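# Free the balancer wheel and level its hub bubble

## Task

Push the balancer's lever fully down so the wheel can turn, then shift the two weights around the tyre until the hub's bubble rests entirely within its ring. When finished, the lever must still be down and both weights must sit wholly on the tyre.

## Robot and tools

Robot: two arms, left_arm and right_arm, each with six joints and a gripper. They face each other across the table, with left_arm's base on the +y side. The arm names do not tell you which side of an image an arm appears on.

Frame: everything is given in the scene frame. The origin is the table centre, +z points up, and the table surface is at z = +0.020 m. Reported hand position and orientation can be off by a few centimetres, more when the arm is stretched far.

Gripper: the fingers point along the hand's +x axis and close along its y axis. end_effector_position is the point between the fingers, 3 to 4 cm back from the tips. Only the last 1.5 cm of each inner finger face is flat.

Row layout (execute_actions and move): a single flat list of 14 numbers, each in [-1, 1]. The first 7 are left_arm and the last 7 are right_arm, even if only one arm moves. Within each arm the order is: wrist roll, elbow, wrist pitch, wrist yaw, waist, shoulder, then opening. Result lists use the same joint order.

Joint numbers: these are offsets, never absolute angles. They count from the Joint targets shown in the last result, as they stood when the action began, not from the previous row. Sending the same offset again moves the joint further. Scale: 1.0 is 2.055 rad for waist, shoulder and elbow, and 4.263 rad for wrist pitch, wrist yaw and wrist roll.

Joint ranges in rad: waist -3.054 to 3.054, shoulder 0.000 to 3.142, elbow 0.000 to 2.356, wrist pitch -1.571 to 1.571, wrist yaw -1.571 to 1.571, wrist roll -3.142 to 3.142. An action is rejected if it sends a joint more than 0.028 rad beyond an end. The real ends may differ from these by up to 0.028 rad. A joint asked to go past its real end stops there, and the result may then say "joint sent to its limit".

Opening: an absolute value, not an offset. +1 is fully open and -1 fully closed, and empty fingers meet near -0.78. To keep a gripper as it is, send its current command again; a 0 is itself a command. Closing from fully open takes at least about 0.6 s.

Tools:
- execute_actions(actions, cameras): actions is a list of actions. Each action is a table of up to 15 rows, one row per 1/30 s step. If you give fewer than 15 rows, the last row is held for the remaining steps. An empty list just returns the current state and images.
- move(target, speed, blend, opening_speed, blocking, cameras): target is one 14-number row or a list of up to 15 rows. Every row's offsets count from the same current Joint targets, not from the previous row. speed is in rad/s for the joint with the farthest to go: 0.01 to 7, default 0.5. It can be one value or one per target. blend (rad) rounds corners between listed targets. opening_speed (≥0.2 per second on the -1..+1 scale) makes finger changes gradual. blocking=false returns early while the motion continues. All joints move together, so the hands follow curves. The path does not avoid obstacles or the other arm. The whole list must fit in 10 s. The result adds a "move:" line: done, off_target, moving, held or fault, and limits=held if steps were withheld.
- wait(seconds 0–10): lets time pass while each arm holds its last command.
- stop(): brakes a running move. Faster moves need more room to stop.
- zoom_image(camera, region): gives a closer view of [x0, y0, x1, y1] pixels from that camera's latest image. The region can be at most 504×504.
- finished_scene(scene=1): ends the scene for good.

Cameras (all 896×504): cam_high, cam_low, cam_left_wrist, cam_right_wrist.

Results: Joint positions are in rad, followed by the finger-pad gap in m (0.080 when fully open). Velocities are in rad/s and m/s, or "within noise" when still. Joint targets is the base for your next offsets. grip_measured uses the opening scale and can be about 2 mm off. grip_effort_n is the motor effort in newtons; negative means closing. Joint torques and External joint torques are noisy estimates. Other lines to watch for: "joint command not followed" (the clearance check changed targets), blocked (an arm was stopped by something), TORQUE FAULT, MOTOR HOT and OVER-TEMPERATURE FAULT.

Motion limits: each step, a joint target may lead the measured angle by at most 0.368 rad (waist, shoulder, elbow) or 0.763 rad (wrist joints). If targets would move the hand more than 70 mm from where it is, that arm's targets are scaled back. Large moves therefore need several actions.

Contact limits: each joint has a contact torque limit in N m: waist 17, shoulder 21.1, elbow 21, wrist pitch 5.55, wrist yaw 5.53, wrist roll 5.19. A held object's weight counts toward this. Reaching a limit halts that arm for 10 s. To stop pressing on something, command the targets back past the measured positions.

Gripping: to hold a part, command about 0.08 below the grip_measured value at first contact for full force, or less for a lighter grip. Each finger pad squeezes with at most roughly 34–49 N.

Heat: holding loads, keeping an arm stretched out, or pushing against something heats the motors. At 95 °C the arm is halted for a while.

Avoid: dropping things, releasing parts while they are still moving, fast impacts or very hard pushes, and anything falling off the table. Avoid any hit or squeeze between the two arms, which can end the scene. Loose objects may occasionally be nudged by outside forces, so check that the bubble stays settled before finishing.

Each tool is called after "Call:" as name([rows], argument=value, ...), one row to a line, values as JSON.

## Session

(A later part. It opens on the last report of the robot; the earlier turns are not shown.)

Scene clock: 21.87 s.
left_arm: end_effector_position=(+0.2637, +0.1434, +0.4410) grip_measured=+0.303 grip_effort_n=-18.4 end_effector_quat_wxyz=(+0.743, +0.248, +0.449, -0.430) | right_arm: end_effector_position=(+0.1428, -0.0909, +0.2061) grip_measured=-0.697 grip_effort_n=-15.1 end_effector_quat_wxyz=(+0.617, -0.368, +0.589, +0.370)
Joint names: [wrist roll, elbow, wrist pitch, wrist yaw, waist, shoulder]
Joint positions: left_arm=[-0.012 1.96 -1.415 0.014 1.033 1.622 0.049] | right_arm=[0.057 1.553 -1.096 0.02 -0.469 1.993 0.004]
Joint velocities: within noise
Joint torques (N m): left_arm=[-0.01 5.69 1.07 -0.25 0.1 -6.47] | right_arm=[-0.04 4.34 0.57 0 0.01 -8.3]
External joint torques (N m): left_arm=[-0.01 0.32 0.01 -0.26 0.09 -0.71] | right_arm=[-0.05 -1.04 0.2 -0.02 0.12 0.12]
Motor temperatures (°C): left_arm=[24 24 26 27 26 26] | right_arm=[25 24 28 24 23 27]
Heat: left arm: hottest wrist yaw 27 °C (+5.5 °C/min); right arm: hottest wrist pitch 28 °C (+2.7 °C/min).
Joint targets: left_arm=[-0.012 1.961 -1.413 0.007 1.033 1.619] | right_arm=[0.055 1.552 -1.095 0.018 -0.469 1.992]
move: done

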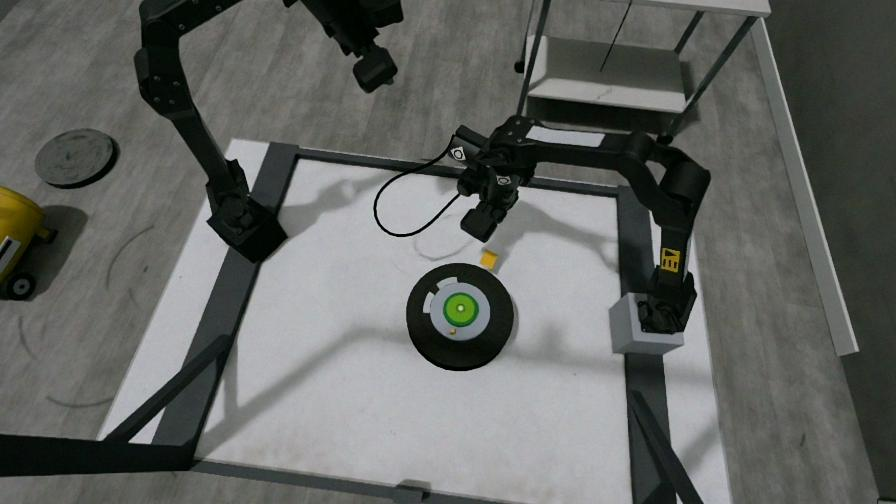

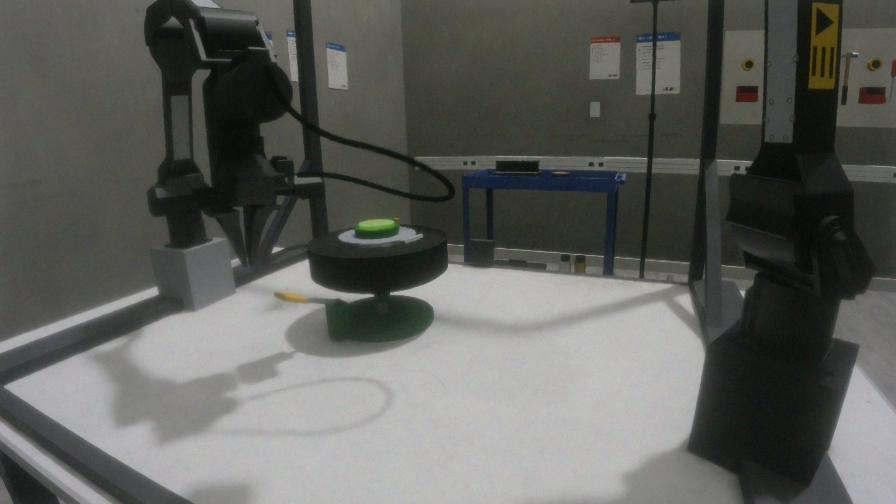

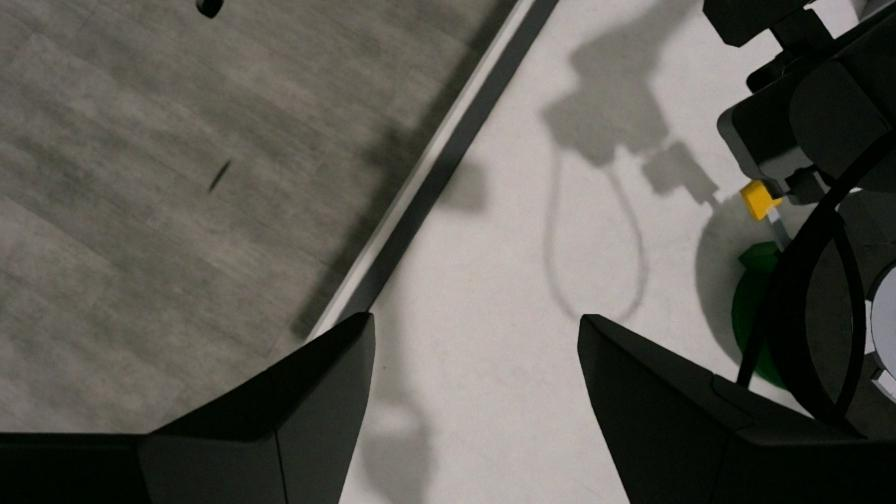

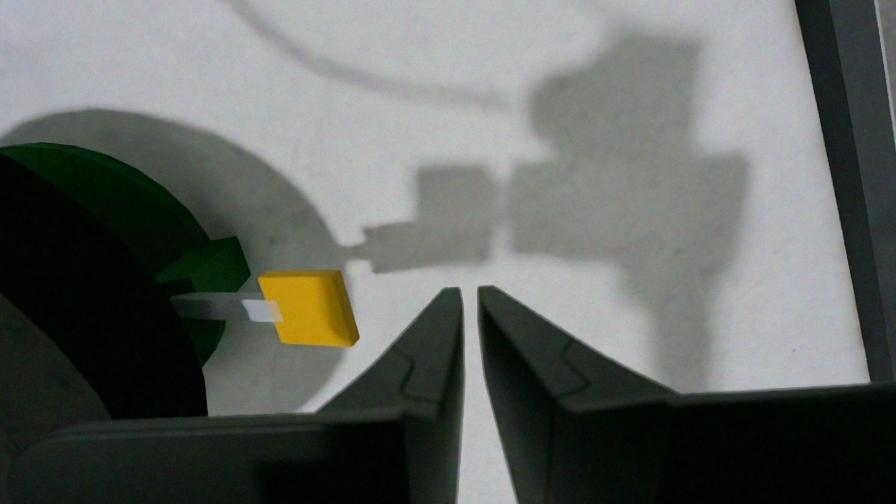

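Call:
move(target=[0,0,0,0,0,0,0.3,-0.0129,-0.1732,0.1084,-0.1919,-0.0886,0.0691,-0.75], speed=0.8)

Scene clock: 24.93 s.
left_arm: end_effector_position=(+0.2637, +0.1434, +0.4410) grip_measured=+0.303 grip_effort_n=-18.4 end_effector_quat_wxyz=(+0.743, +0.248, +0.449, -0.430) | right_arm: end_effector_position=(+0.1067, -0.0803, +0.1313) grip_measured=-0.747 grip_effort_n=-14.2 end_effector_quat_wxyz=(+0.463, -0.057, +0.689, +0.555)
Joint names: [wrist roll, elbow, wrist pitch, wrist yaw, waist, shoulder]
Joint positions: left_arm=[-0.012 1.96 -1.415 0.014 1.033 1.622 0.049] | right_arm=[0.002 1.216 -0.624 -0.793 -0.665 2.116 0.001]
Joint velocities: within noise
Joint torques (N m): left_arm=[-0.01 5.88 1.06 -0.21 0 -6.49] | right_arm=[-0.14 1.66 -0.23 -0.51 1.24 -6.03]
External joint torques (N m): left_arm=[-0.02 0.56 0.01 -0.21 0.01 -0.8] | right_arm=[-0.1 -2.83 -0.64 -0.07 1.23 2.21]
Motor temperatures (°C): left_arm=[24 24 26 27 25 26] | right_arm=[25 24 28 24 23 27]
Heat: left arm: hottest wrist yaw 27 °C (+4.8 °C/min); right arm: hottest wrist pitch 28 °C (+2.4 °C/min).
Joint targets: left_arm=[-0.012 1.961 -1.413 0.007 1.033 1.619] | right_arm=[0.000 1.196 -0.633 -0.800 -0.651 2.134]
move: done

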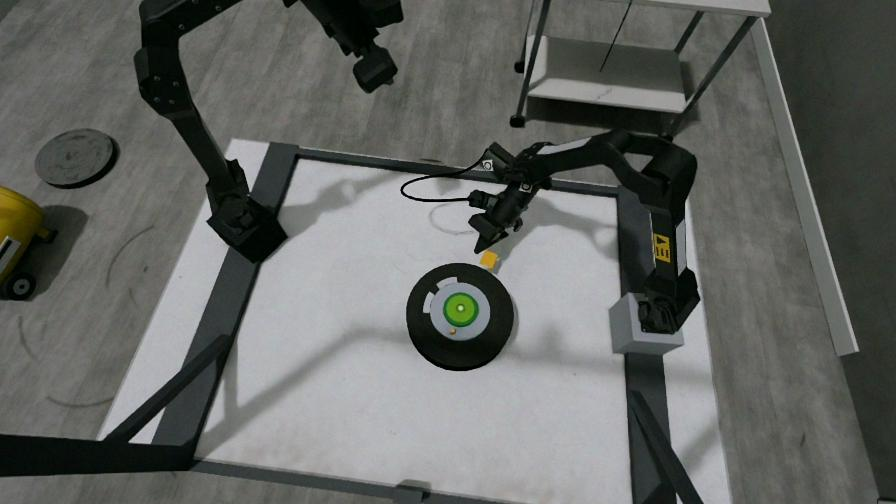

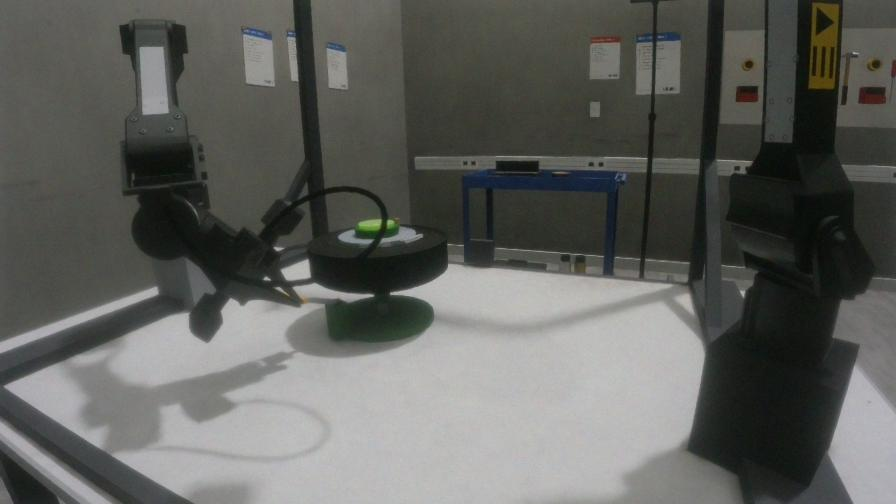

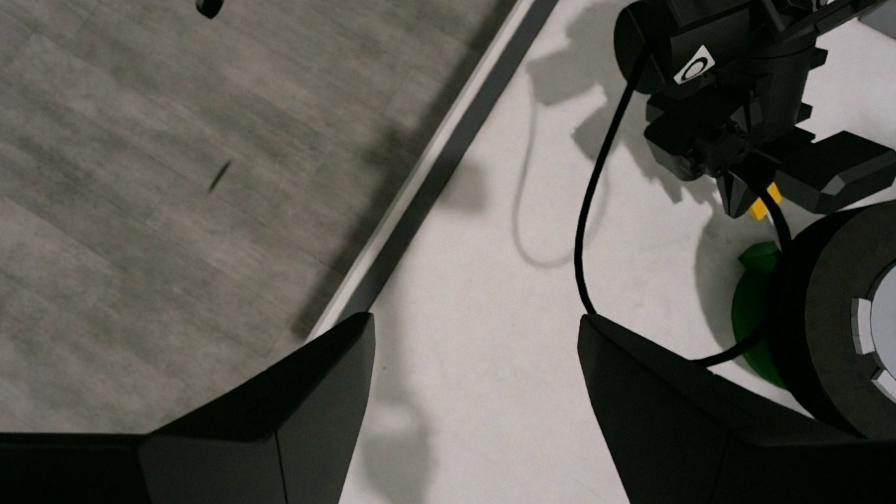

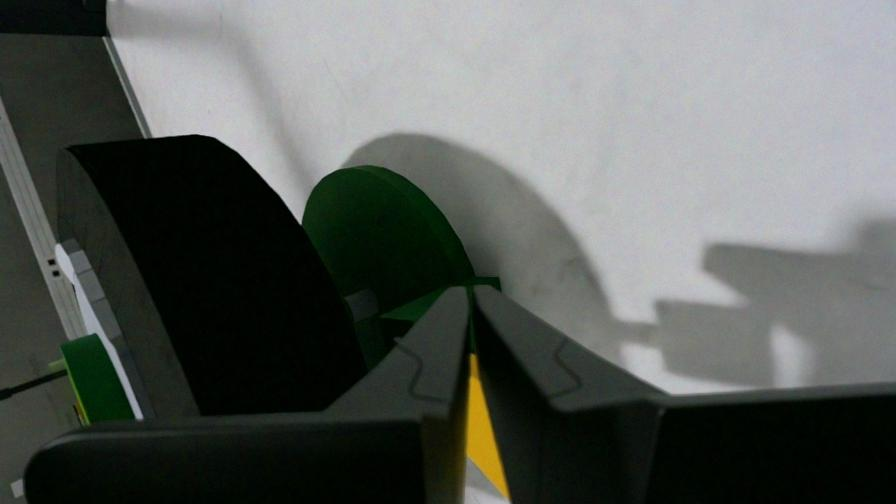

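Call:
zoom_image(camera="cam_left_wrist", region=[620, 60, 890, 330])

Call:
zoom_image(camera="cam_low", region=[180, 180, 460, 370])

Call:
zoom_image(camera="cam_high", region=[440, 190, 540, 290])

Scaled by 1.867 from the camera's 896x504 image, which has a finer 1280x720 frame.

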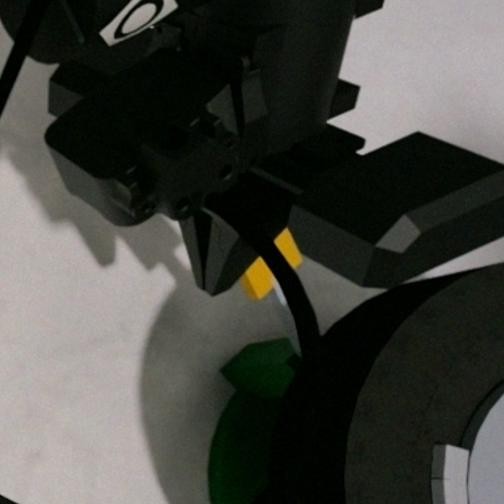

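Scaled by 1.800 from the camera's 896x504 image, which has a finer 1280x720 frame.

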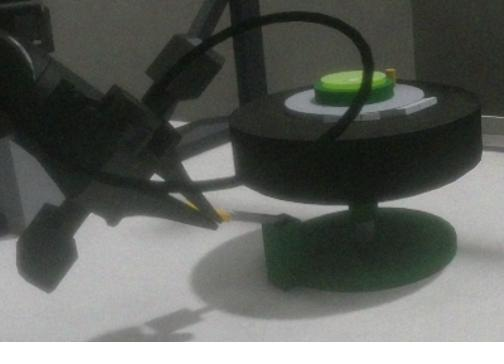

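Scaled by 5.040 from the camera's 896x504 image, which has a finer 1280x720 frame.

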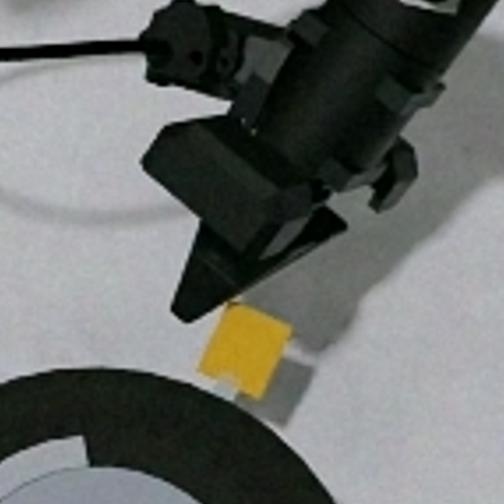

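Call:
move(target=[0,0,0,0,0,0,0.3,0,-0.0555,-0.0094,0,-0.0117,-0.0749,-0.75], speed=0.5)

Call:
zoom_image(camera="cam_high", region=[440, 190, 540, 290])

Call:
zoom_image(camera="cam_low", region=[180, 180, 460, 370])

Scene clock: 26.93 s.
left_arm: end_effector_position=(+0.2637, +0.1434, +0.4410) grip_measured=+0.303 grip_effort_n=-18.4 end_effector_quat_wxyz=(+0.743, +0.248, +0.449, -0.430) | right_arm: end_effector_position=(+0.0871, -0.1134, +0.1446) grip_measured=-0.748 grip_effort_n=-14.2 end_effector_quat_wxyz=(+0.452, -0.054, +0.709, +0.538)
Joint names: [wrist roll, elbow, wrist pitch, wrist yaw, waist, shoulder]
Joint positions: left_arm=[-0.012 1.96 -1.415 0.014 1.033 1.622 0.049] | right_arm=[0.002 1.086 -0.671 -0.796 -0.675 1.995 0.001]
Joint velocities: within noise
Joint torques (N m): left_arm=[-0.04 5.89 1.09 -0.24 0.05 -6.54] | right_arm=[-0.12 3.2 0.3 -0.45 0.03 -8.75]
External joint torques (N m): left_arm=[-0.05 0.61 0.03 -0.24 0.04 -0.95] | right_arm=[-0.08 -1.22 -0.03 0 0.03 -1.35]
Motor temperatures (°C): left_arm=[24 24 26 26 25 26] | right_arm=[25 24 28 24 23 27]
Heat: left arm: hottest shoulder 26 °C (+8.9 °C/min); right arm: hottest wrist pitch 28 °C (+2.2 °C/min).
Joint targets: left_arm=[-0.012 1.961 -1.413 0.007 1.033 1.619] | right_arm=[0.000 1.082 -0.673 -0.800 -0.675 1.980]
move: done

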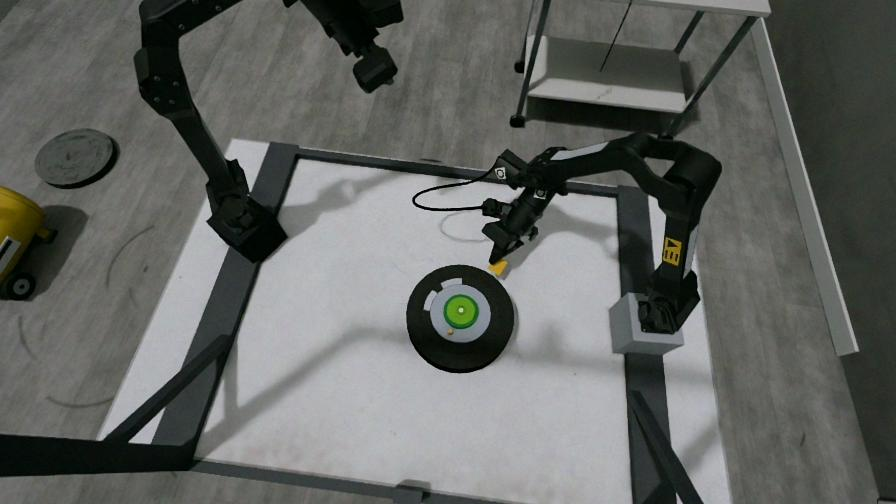

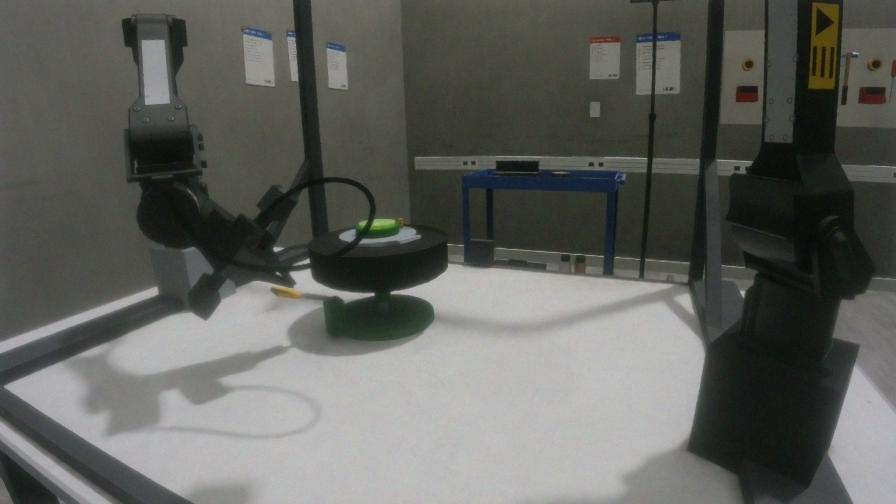

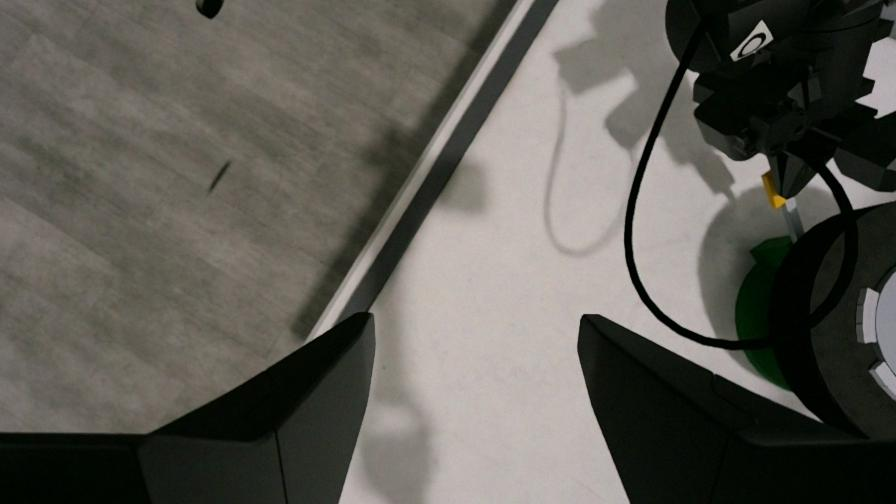

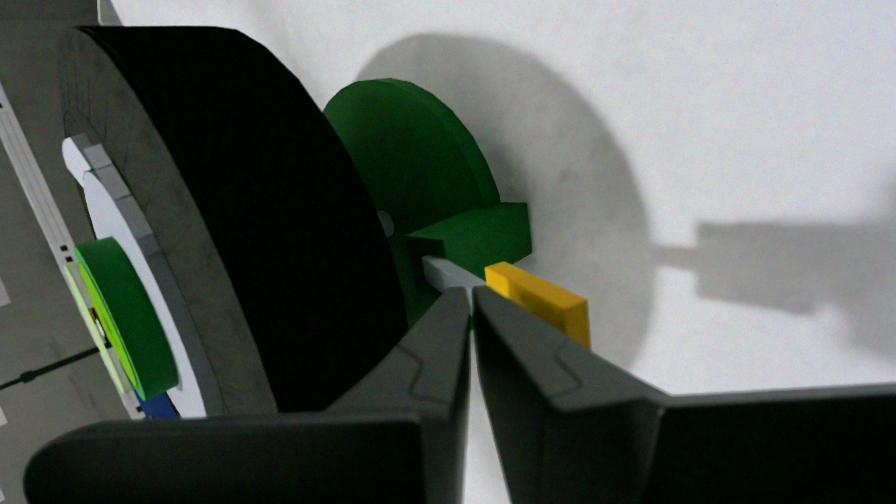

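Scaled by 5.040 from the camera's 896x504 image, which has a finer 1280x720 frame.

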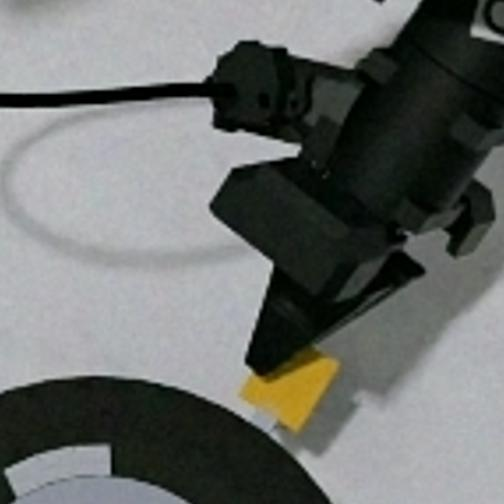

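Scaled by 1.800 from the camera's 896x504 image, which has a finer 1280x720 frame.

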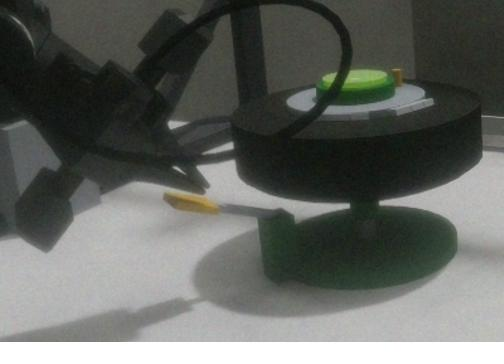

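Call:
move(target=[0,0,0,0,0,0,0.3,0,-0.0418,0.0371,0,-0.0122,0.035,-0.75], speed=0.4)

Call:
zoom_image(camera="cam_low", region=[180, 180, 460, 370])

Scene clock: 28.63 s.
left_arm: end_effector_position=(+0.2637, +0.1434, +0.4410) grip_measured=+0.303 grip_effort_n=-18.4 end_effector_quat_wxyz=(+0.743, +0.248, +0.449, -0.430) | right_arm: end_effector_position=(+0.0894, -0.1227, +0.1128) grip_measured=-0.748 grip_effort_n=-12.3 end_effector_quat_wxyz=(+0.461, -0.044, +0.705, +0.537)
Joint names: [wrist roll, elbow, wrist pitch, wrist yaw, waist, shoulder]
Joint positions: left_arm=[-0.012 1.96 -1.415 0.014 1.033 1.622 0.049] | right_arm=[0.002 0.999 -0.518 -0.799 -0.699 2.048 0.001]
Joint velocities: within noise
Joint torques (N m): left_arm=[-0.05 5.8 1.08 -0.27 0.12 -6.55] | right_arm=[-0.11 2.89 0.67 -0.36 -0.14 -6.51]
External joint torques (N m): left_arm=[-0.05 0.51 0.03 -0.27 0.12 -0.92] | right_arm=[-0.08 -0.99 0.34 0.08 -0.14 0.74]
Motor temperatures (°C): left_arm=[24 24 26 26 25 27] | right_arm=[25 24 28 24 23 28]
Heat: left arm: hottest shoulder 27 °C (+10.5 °C/min); right arm: hottest shoulder 28 °C (+8.4 °C/min).
Joint targets: left_arm=[-0.012 1.961 -1.413 0.007 1.033 1.619] | right_arm=[0.000 0.996 -0.515 -0.800 -0.700 2.052]
move: done

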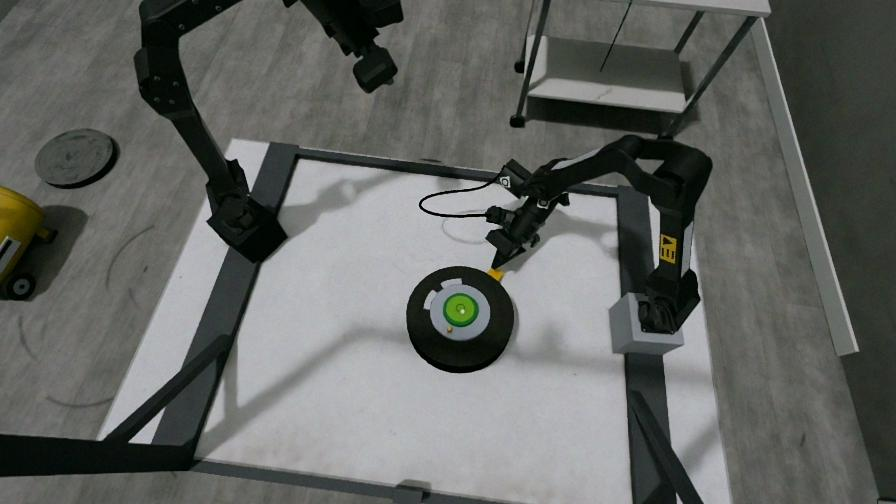

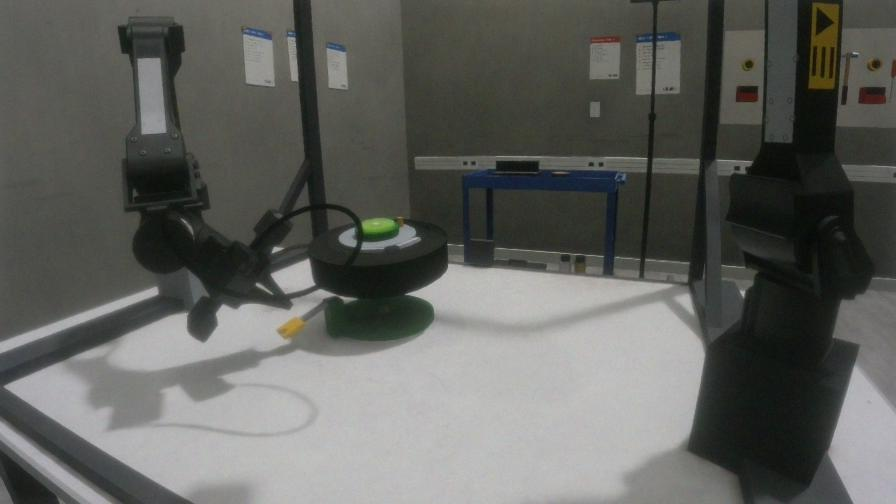

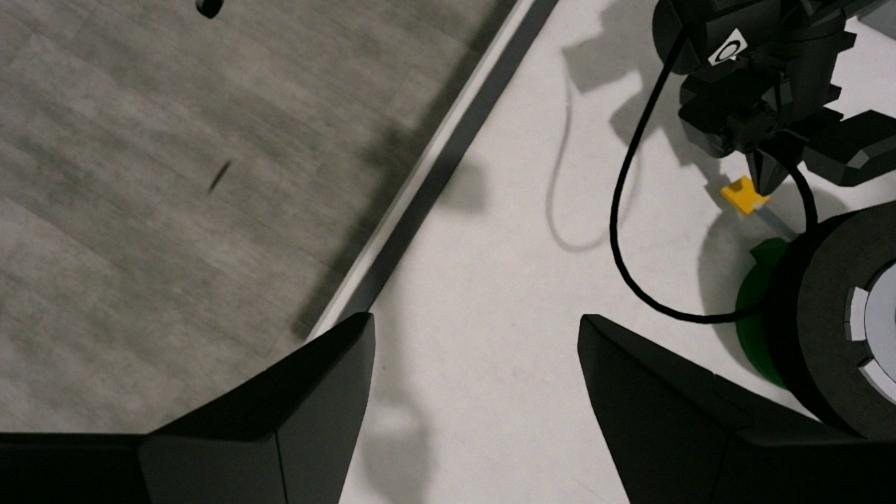

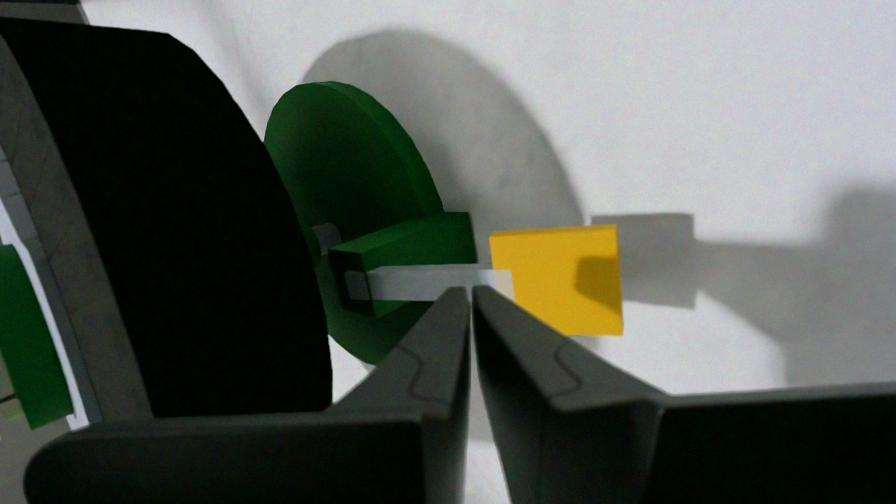

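Scaled by 1.800 from the camera's 896x504 image, which has a finer 1280x720 frame.

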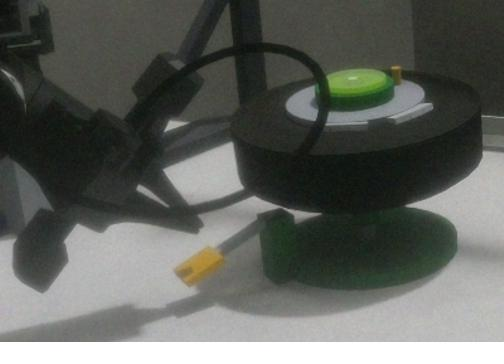

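Call:
zoom_image(camera="cam_high", region=[395, 235, 535, 375])

Call:
zoom_image(camera="cam_right_wrist", region=[230, 60, 730, 340])

Scaled by 3.600 from the camera's 896x504 image, which has a finer 1280x720 frame.

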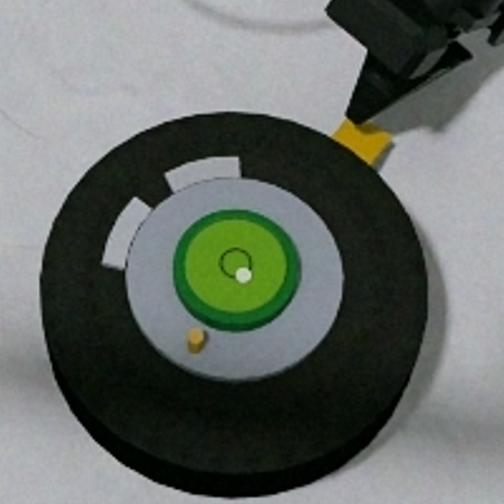

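Scaled by 1.008 from the camera's 896x504 image, which has a finer 1280x720 frame.

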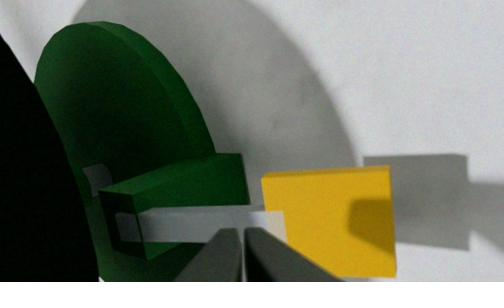

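Call:
move(target=[0,0,0,0,0,0,0.3,0,-0.0097,0.0293,0,0,0.0511,-0.75], speed=0.2)

Call:
zoom_image(camera="cam_low", region=[180, 180, 460, 370])

Scene clock: 30.30 s.
left_arm: end_effector_position=(+0.2637, +0.1434, +0.4410) grip_measured=+0.303 grip_effort_n=-18.4 end_effector_quat_wxyz=(+0.743, +0.248, +0.449, -0.430) | right_arm: end_effector_position=(+0.0897, -0.1220, +0.0844) grip_measured=-0.748 grip_effort_n=-11.4 end_effector_quat_wxyz=(+0.460, -0.037, +0.703, +0.541)
Joint names: [wrist roll, elbow, wrist pitch, wrist yaw, waist, shoulder]
Joint positions: left_arm=[-0.012 1.96 -1.415 0.014 1.033 1.622 0.049] | right_arm=[0.002 0.979 -0.403 -0.813 -0.703 2.138 0.001]
Joint velocities: within noise
Joint torques (N m): left_arm=[-0.03 5.91 1.09 -0.24 0.06 -6.49] | right_arm=[-0.1 2.55 1.51 0.05 0.23 -5.09]
External joint torques (N m): left_arm=[-0.04 0.47 0.01 -0.25 0.09 -0.67] | right_arm=[-0.07 -0.99 1.16 0.49 0.21 2.33]
Motor temperatures (°C): left_arm=[24 24 26 26 25 27] | right_arm=[25 24 28 24 23 28]
Heat: left arm: hottest shoulder 27 °C (+9.9 °C/min); right arm: hottest shoulder 28 °C (+7.9 °C/min).
Joint targets: left_arm=[-0.012 1.961 -1.413 0.007 1.033 1.619] | right_arm=[0.000 0.977 -0.390 -0.800 -0.700 2.157]
move: done

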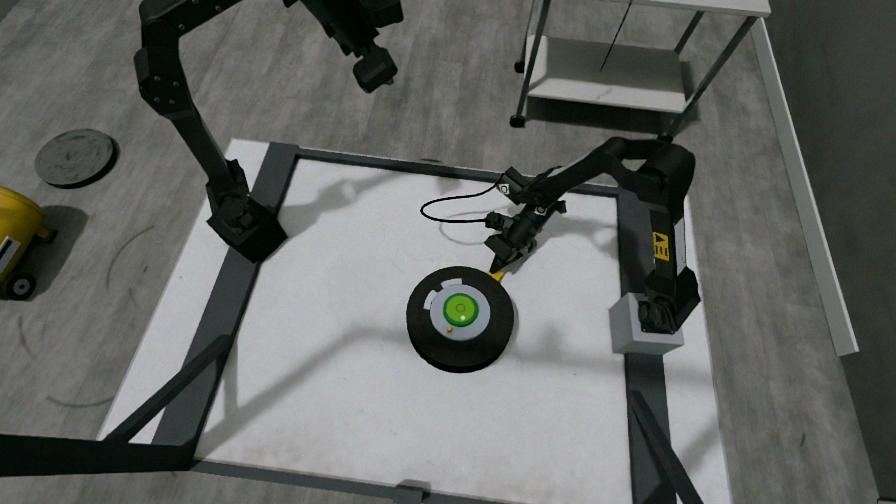

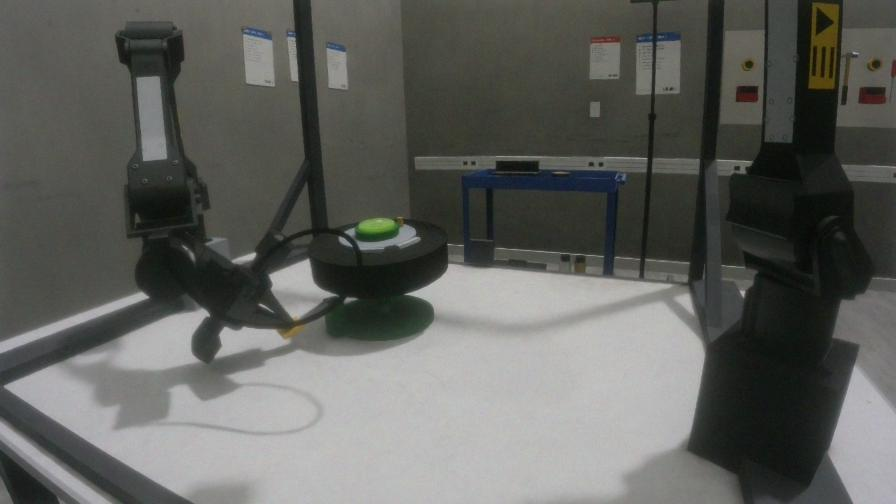

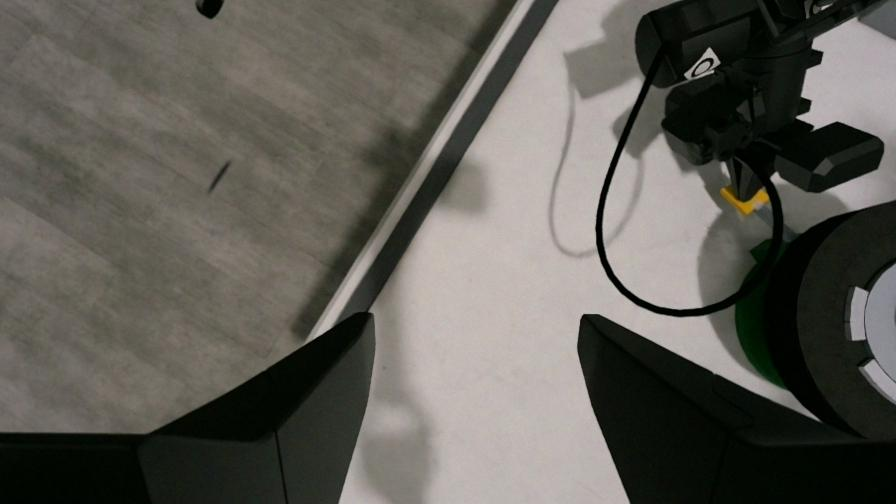

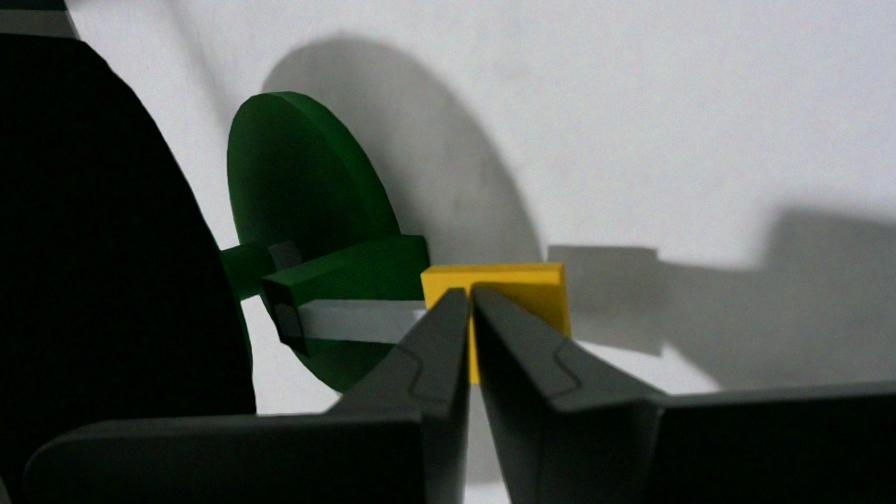

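Scaled by 1.800 from the camera's 896x504 image, which has a finer 1280x720 frame.

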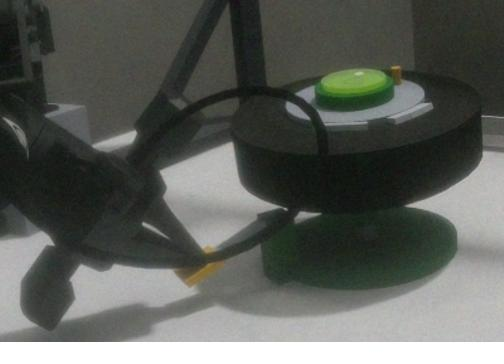

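Call:
move([
  [0,0,0,0,0,0,0.3,0,0.0,0,0,0,-0.17,-0.75],
  [0,0,0,0,0,0,0.3,0,0,0,0.15,-0.35,-0.17,-0.75],
], speed=0.9, blend=0.1)

Call:
zoom_image(camera="cam_high", region=[395, 235, 535, 375])

Scene clock: 32.70 s.
left_arm: end_effector_position=(+0.2637, +0.1434, +0.4410) grip_measured=+0.303 grip_effort_n=-18.4 end_effector_quat_wxyz=(+0.743, +0.248, +0.449, -0.430) | right_arm: end_effector_position=(+0.3360, -0.3429, +0.1412) grip_measured=-0.748 grip_effort_n=-12.3 end_effector_quat_wxyz=(+0.801, -0.012, +0.580, +0.147)
Joint names: [wrist roll, elbow, wrist pitch, wrist yaw, waist, shoulder]
Joint positions: left_arm=[-0.012 1.96 -1.415 0.014 1.033 1.622 0.049] | right_arm=[0.002 0.974 -0.391 -0.16 -1.419 1.82 0.001]
Joint velocities: within noise
Joint torques (N m): left_arm=[-0.01 5.81 1.08 -0.24 -0.06 -6.57] | right_arm=[-0.07 4.39 1.18 -0.04 0.03 -7.96]
External joint torques (N m): left_arm=[-0.01 0.46 0.03 -0.24 -0.07 -0.85] | right_arm=[-0.06 -0.61 0.36 0.05 0.03 -1.15]
Motor temperatures (°C): left_arm=[24 24 26 26 25 27] | right_arm=[25 24 28 24 23 28]
Heat: left arm: hottest shoulder 27 °C (+9.2 °C/min); right arm: hottest shoulder 28 °C (+7.3 °C/min).
Joint targets: left_arm=[-0.012 1.961 -1.413 0.007 1.033 1.619] | right_arm=[0.000 0.976 -0.390 -0.160 -1.420 1.808]
move: done

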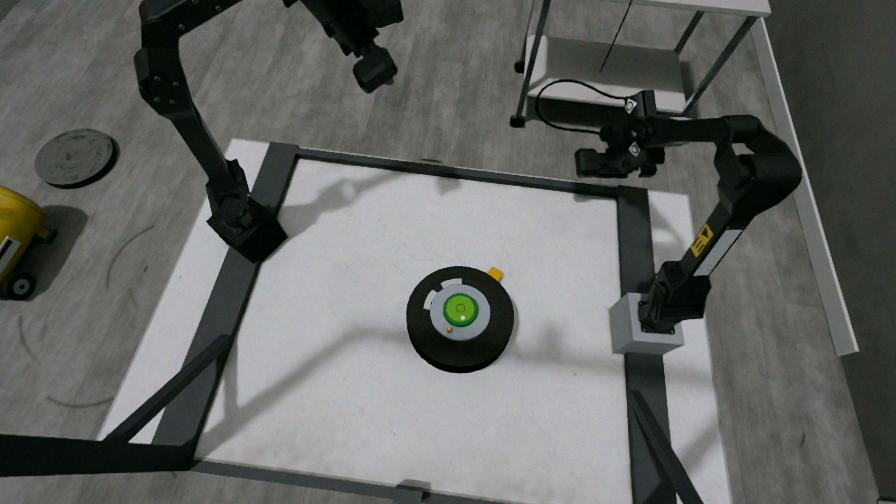

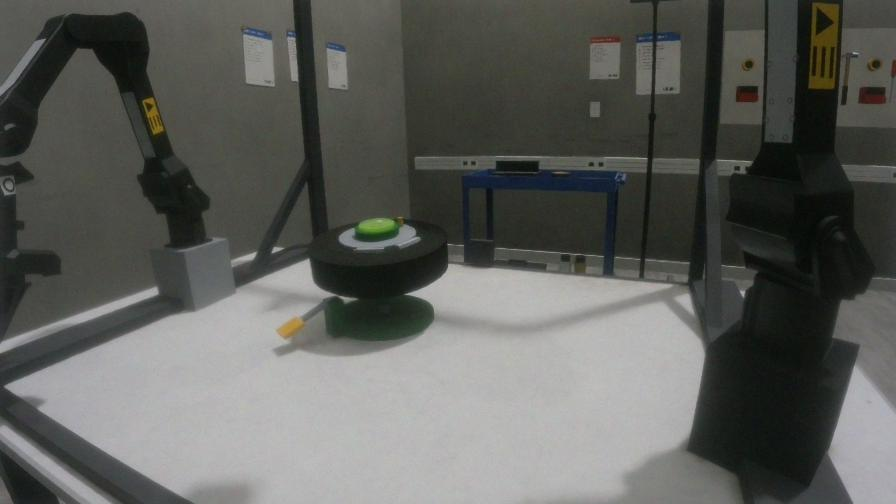

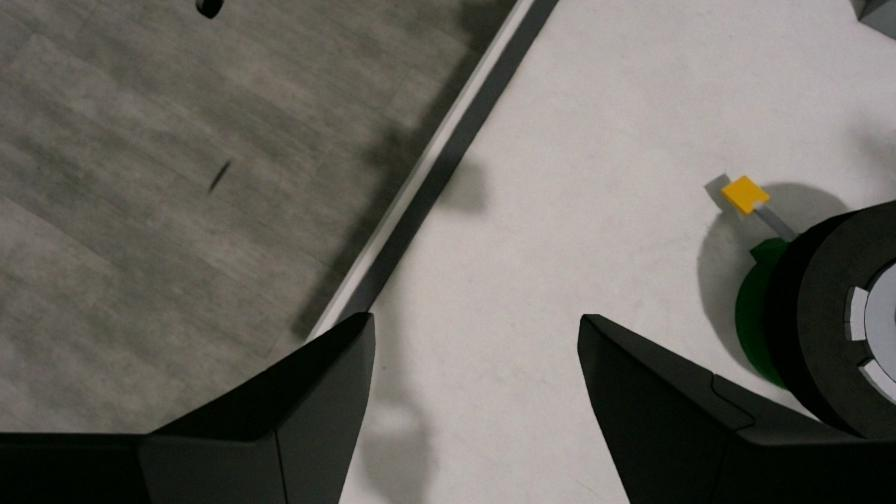

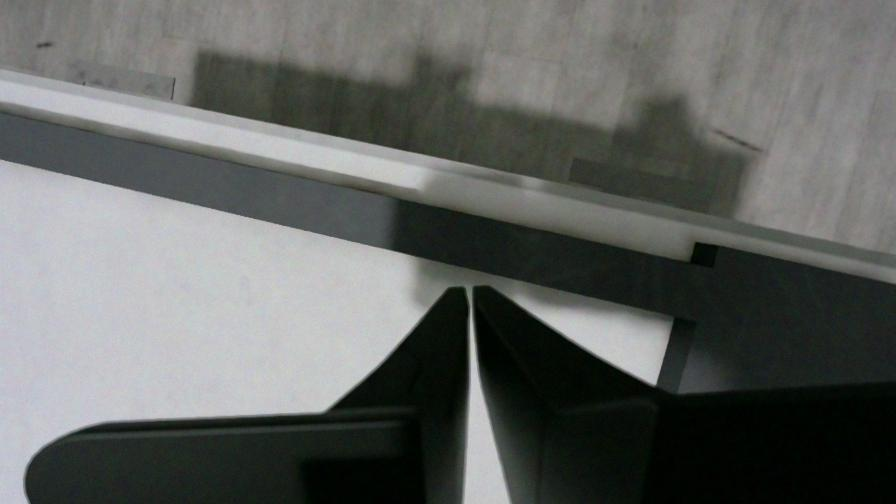

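Scaled by 3.600 from the camera's 896x504 image, which has a finer 1280x720 frame.

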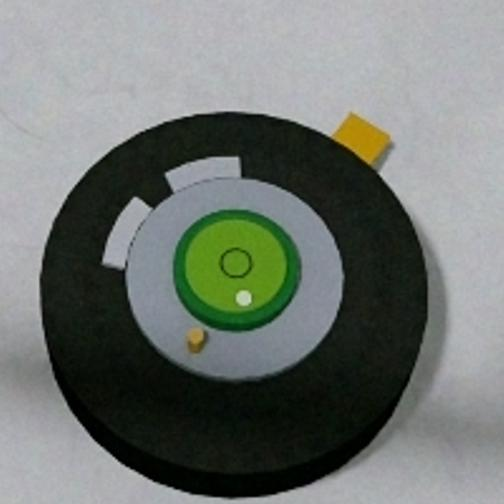

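Call:
move(target=[0.0028,-0.055,0.0765,0,-0.3922,0.2394,0.3,0,0,0,0,0,0,-0.75], speed=0.9)

Scene clock: 35.77 s.
left_arm: end_effector_position=(-0.0368, +0.0073, +0.2416) grip_measured=+0.303 grip_effort_n=-18.4 end_effector_quat_wxyz=(+0.469, +0.495, +0.379, -0.626) | right_arm: end_effector_position=(+0.3360, -0.3429, +0.1412) grip_measured=-0.748 grip_effort_n=-12.3 end_effector_quat_wxyz=(+0.801, -0.012, +0.580, +0.147)
Joint names: [wrist roll, elbow, wrist pitch, wrist yaw, waist, shoulder]
Joint positions: left_arm=[-0.003 1.85 -1.089 0.009 0.226 2.107 0.049] | right_arm=[0.002 0.974 -0.391 -0.16 -1.419 1.82 0.001]
Joint velocities: within noise
Joint torques (N m): left_arm=[0.09 5.85 0.69 -0.1 0.15 -9.58] | right_arm=[-0.06 4.41 1.18 -0.04 -0.02 -7.97]
External joint torques (N m): left_arm=[0.09 -0.02 -0.02 -0.1 0.04 -0.03] | right_arm=[-0.05 -0.66 0.34 0.05 0.01 -1.12]
Motor temperatures (°C): left_arm=[24 24 26 26 25 27] | right_arm=[25 24 28 24 23 28]
Heat: left arm: hottest shoulder 27 °C (+8.4 °C/min); right arm: hottest shoulder 28 °C (+6.7 °C/min).
Joint targets: left_arm=[0.000 1.848 -1.087 0.008 0.227 2.111] | right_arm=[0.000 0.976 -0.390 -0.160 -1.420 1.808]
move: done

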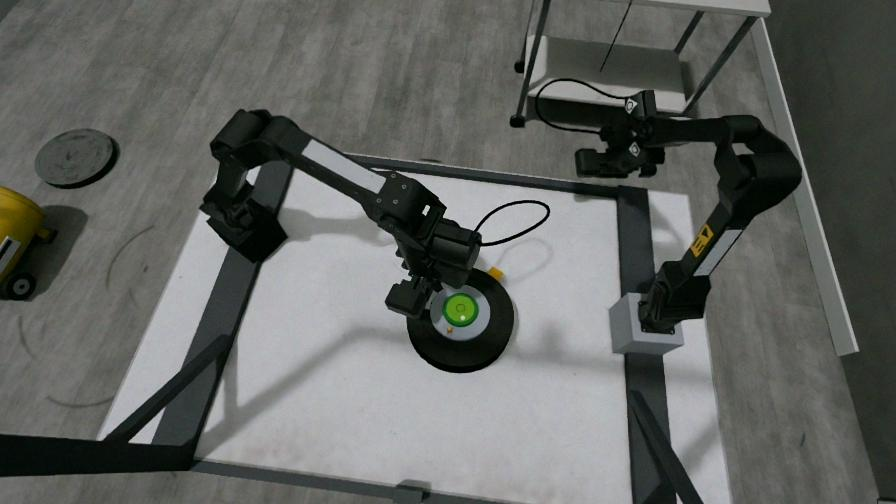

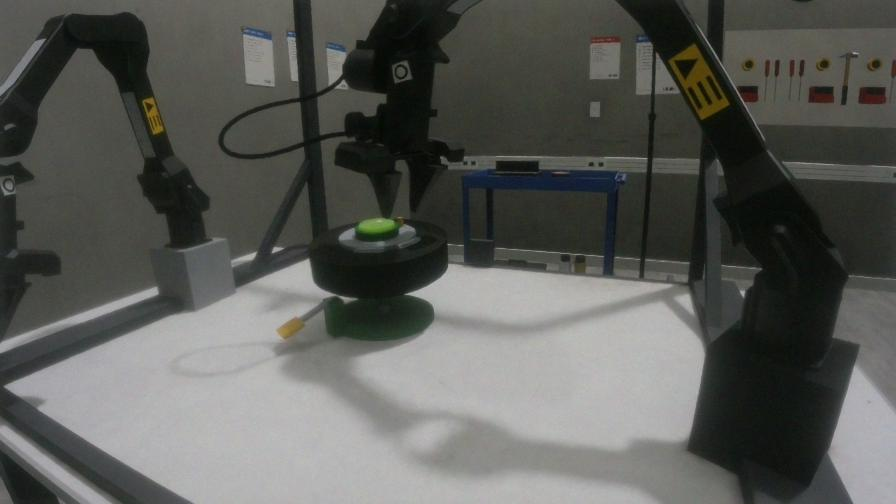

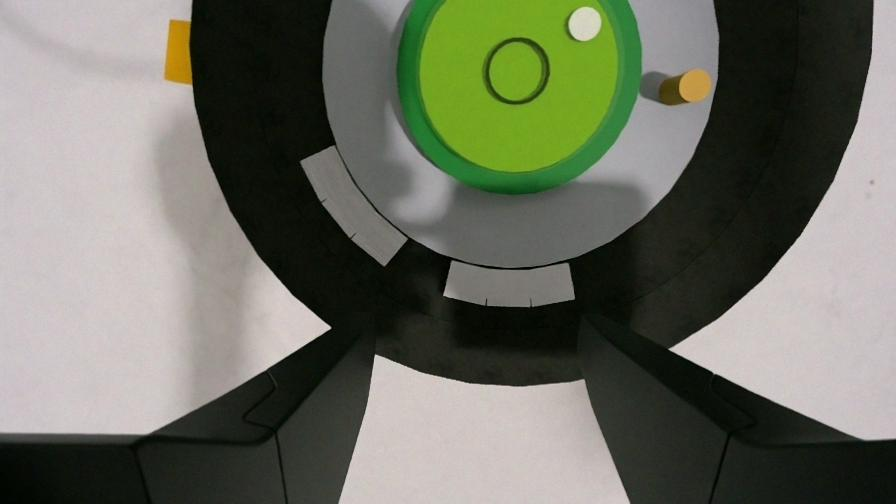

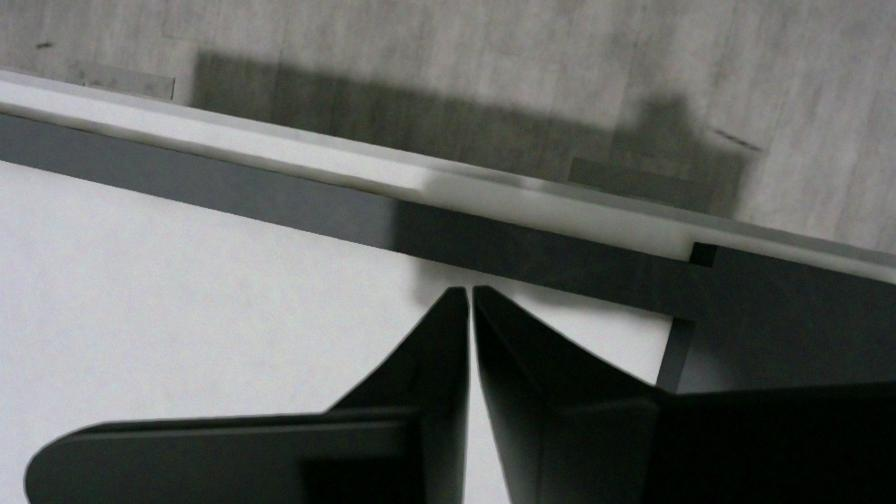

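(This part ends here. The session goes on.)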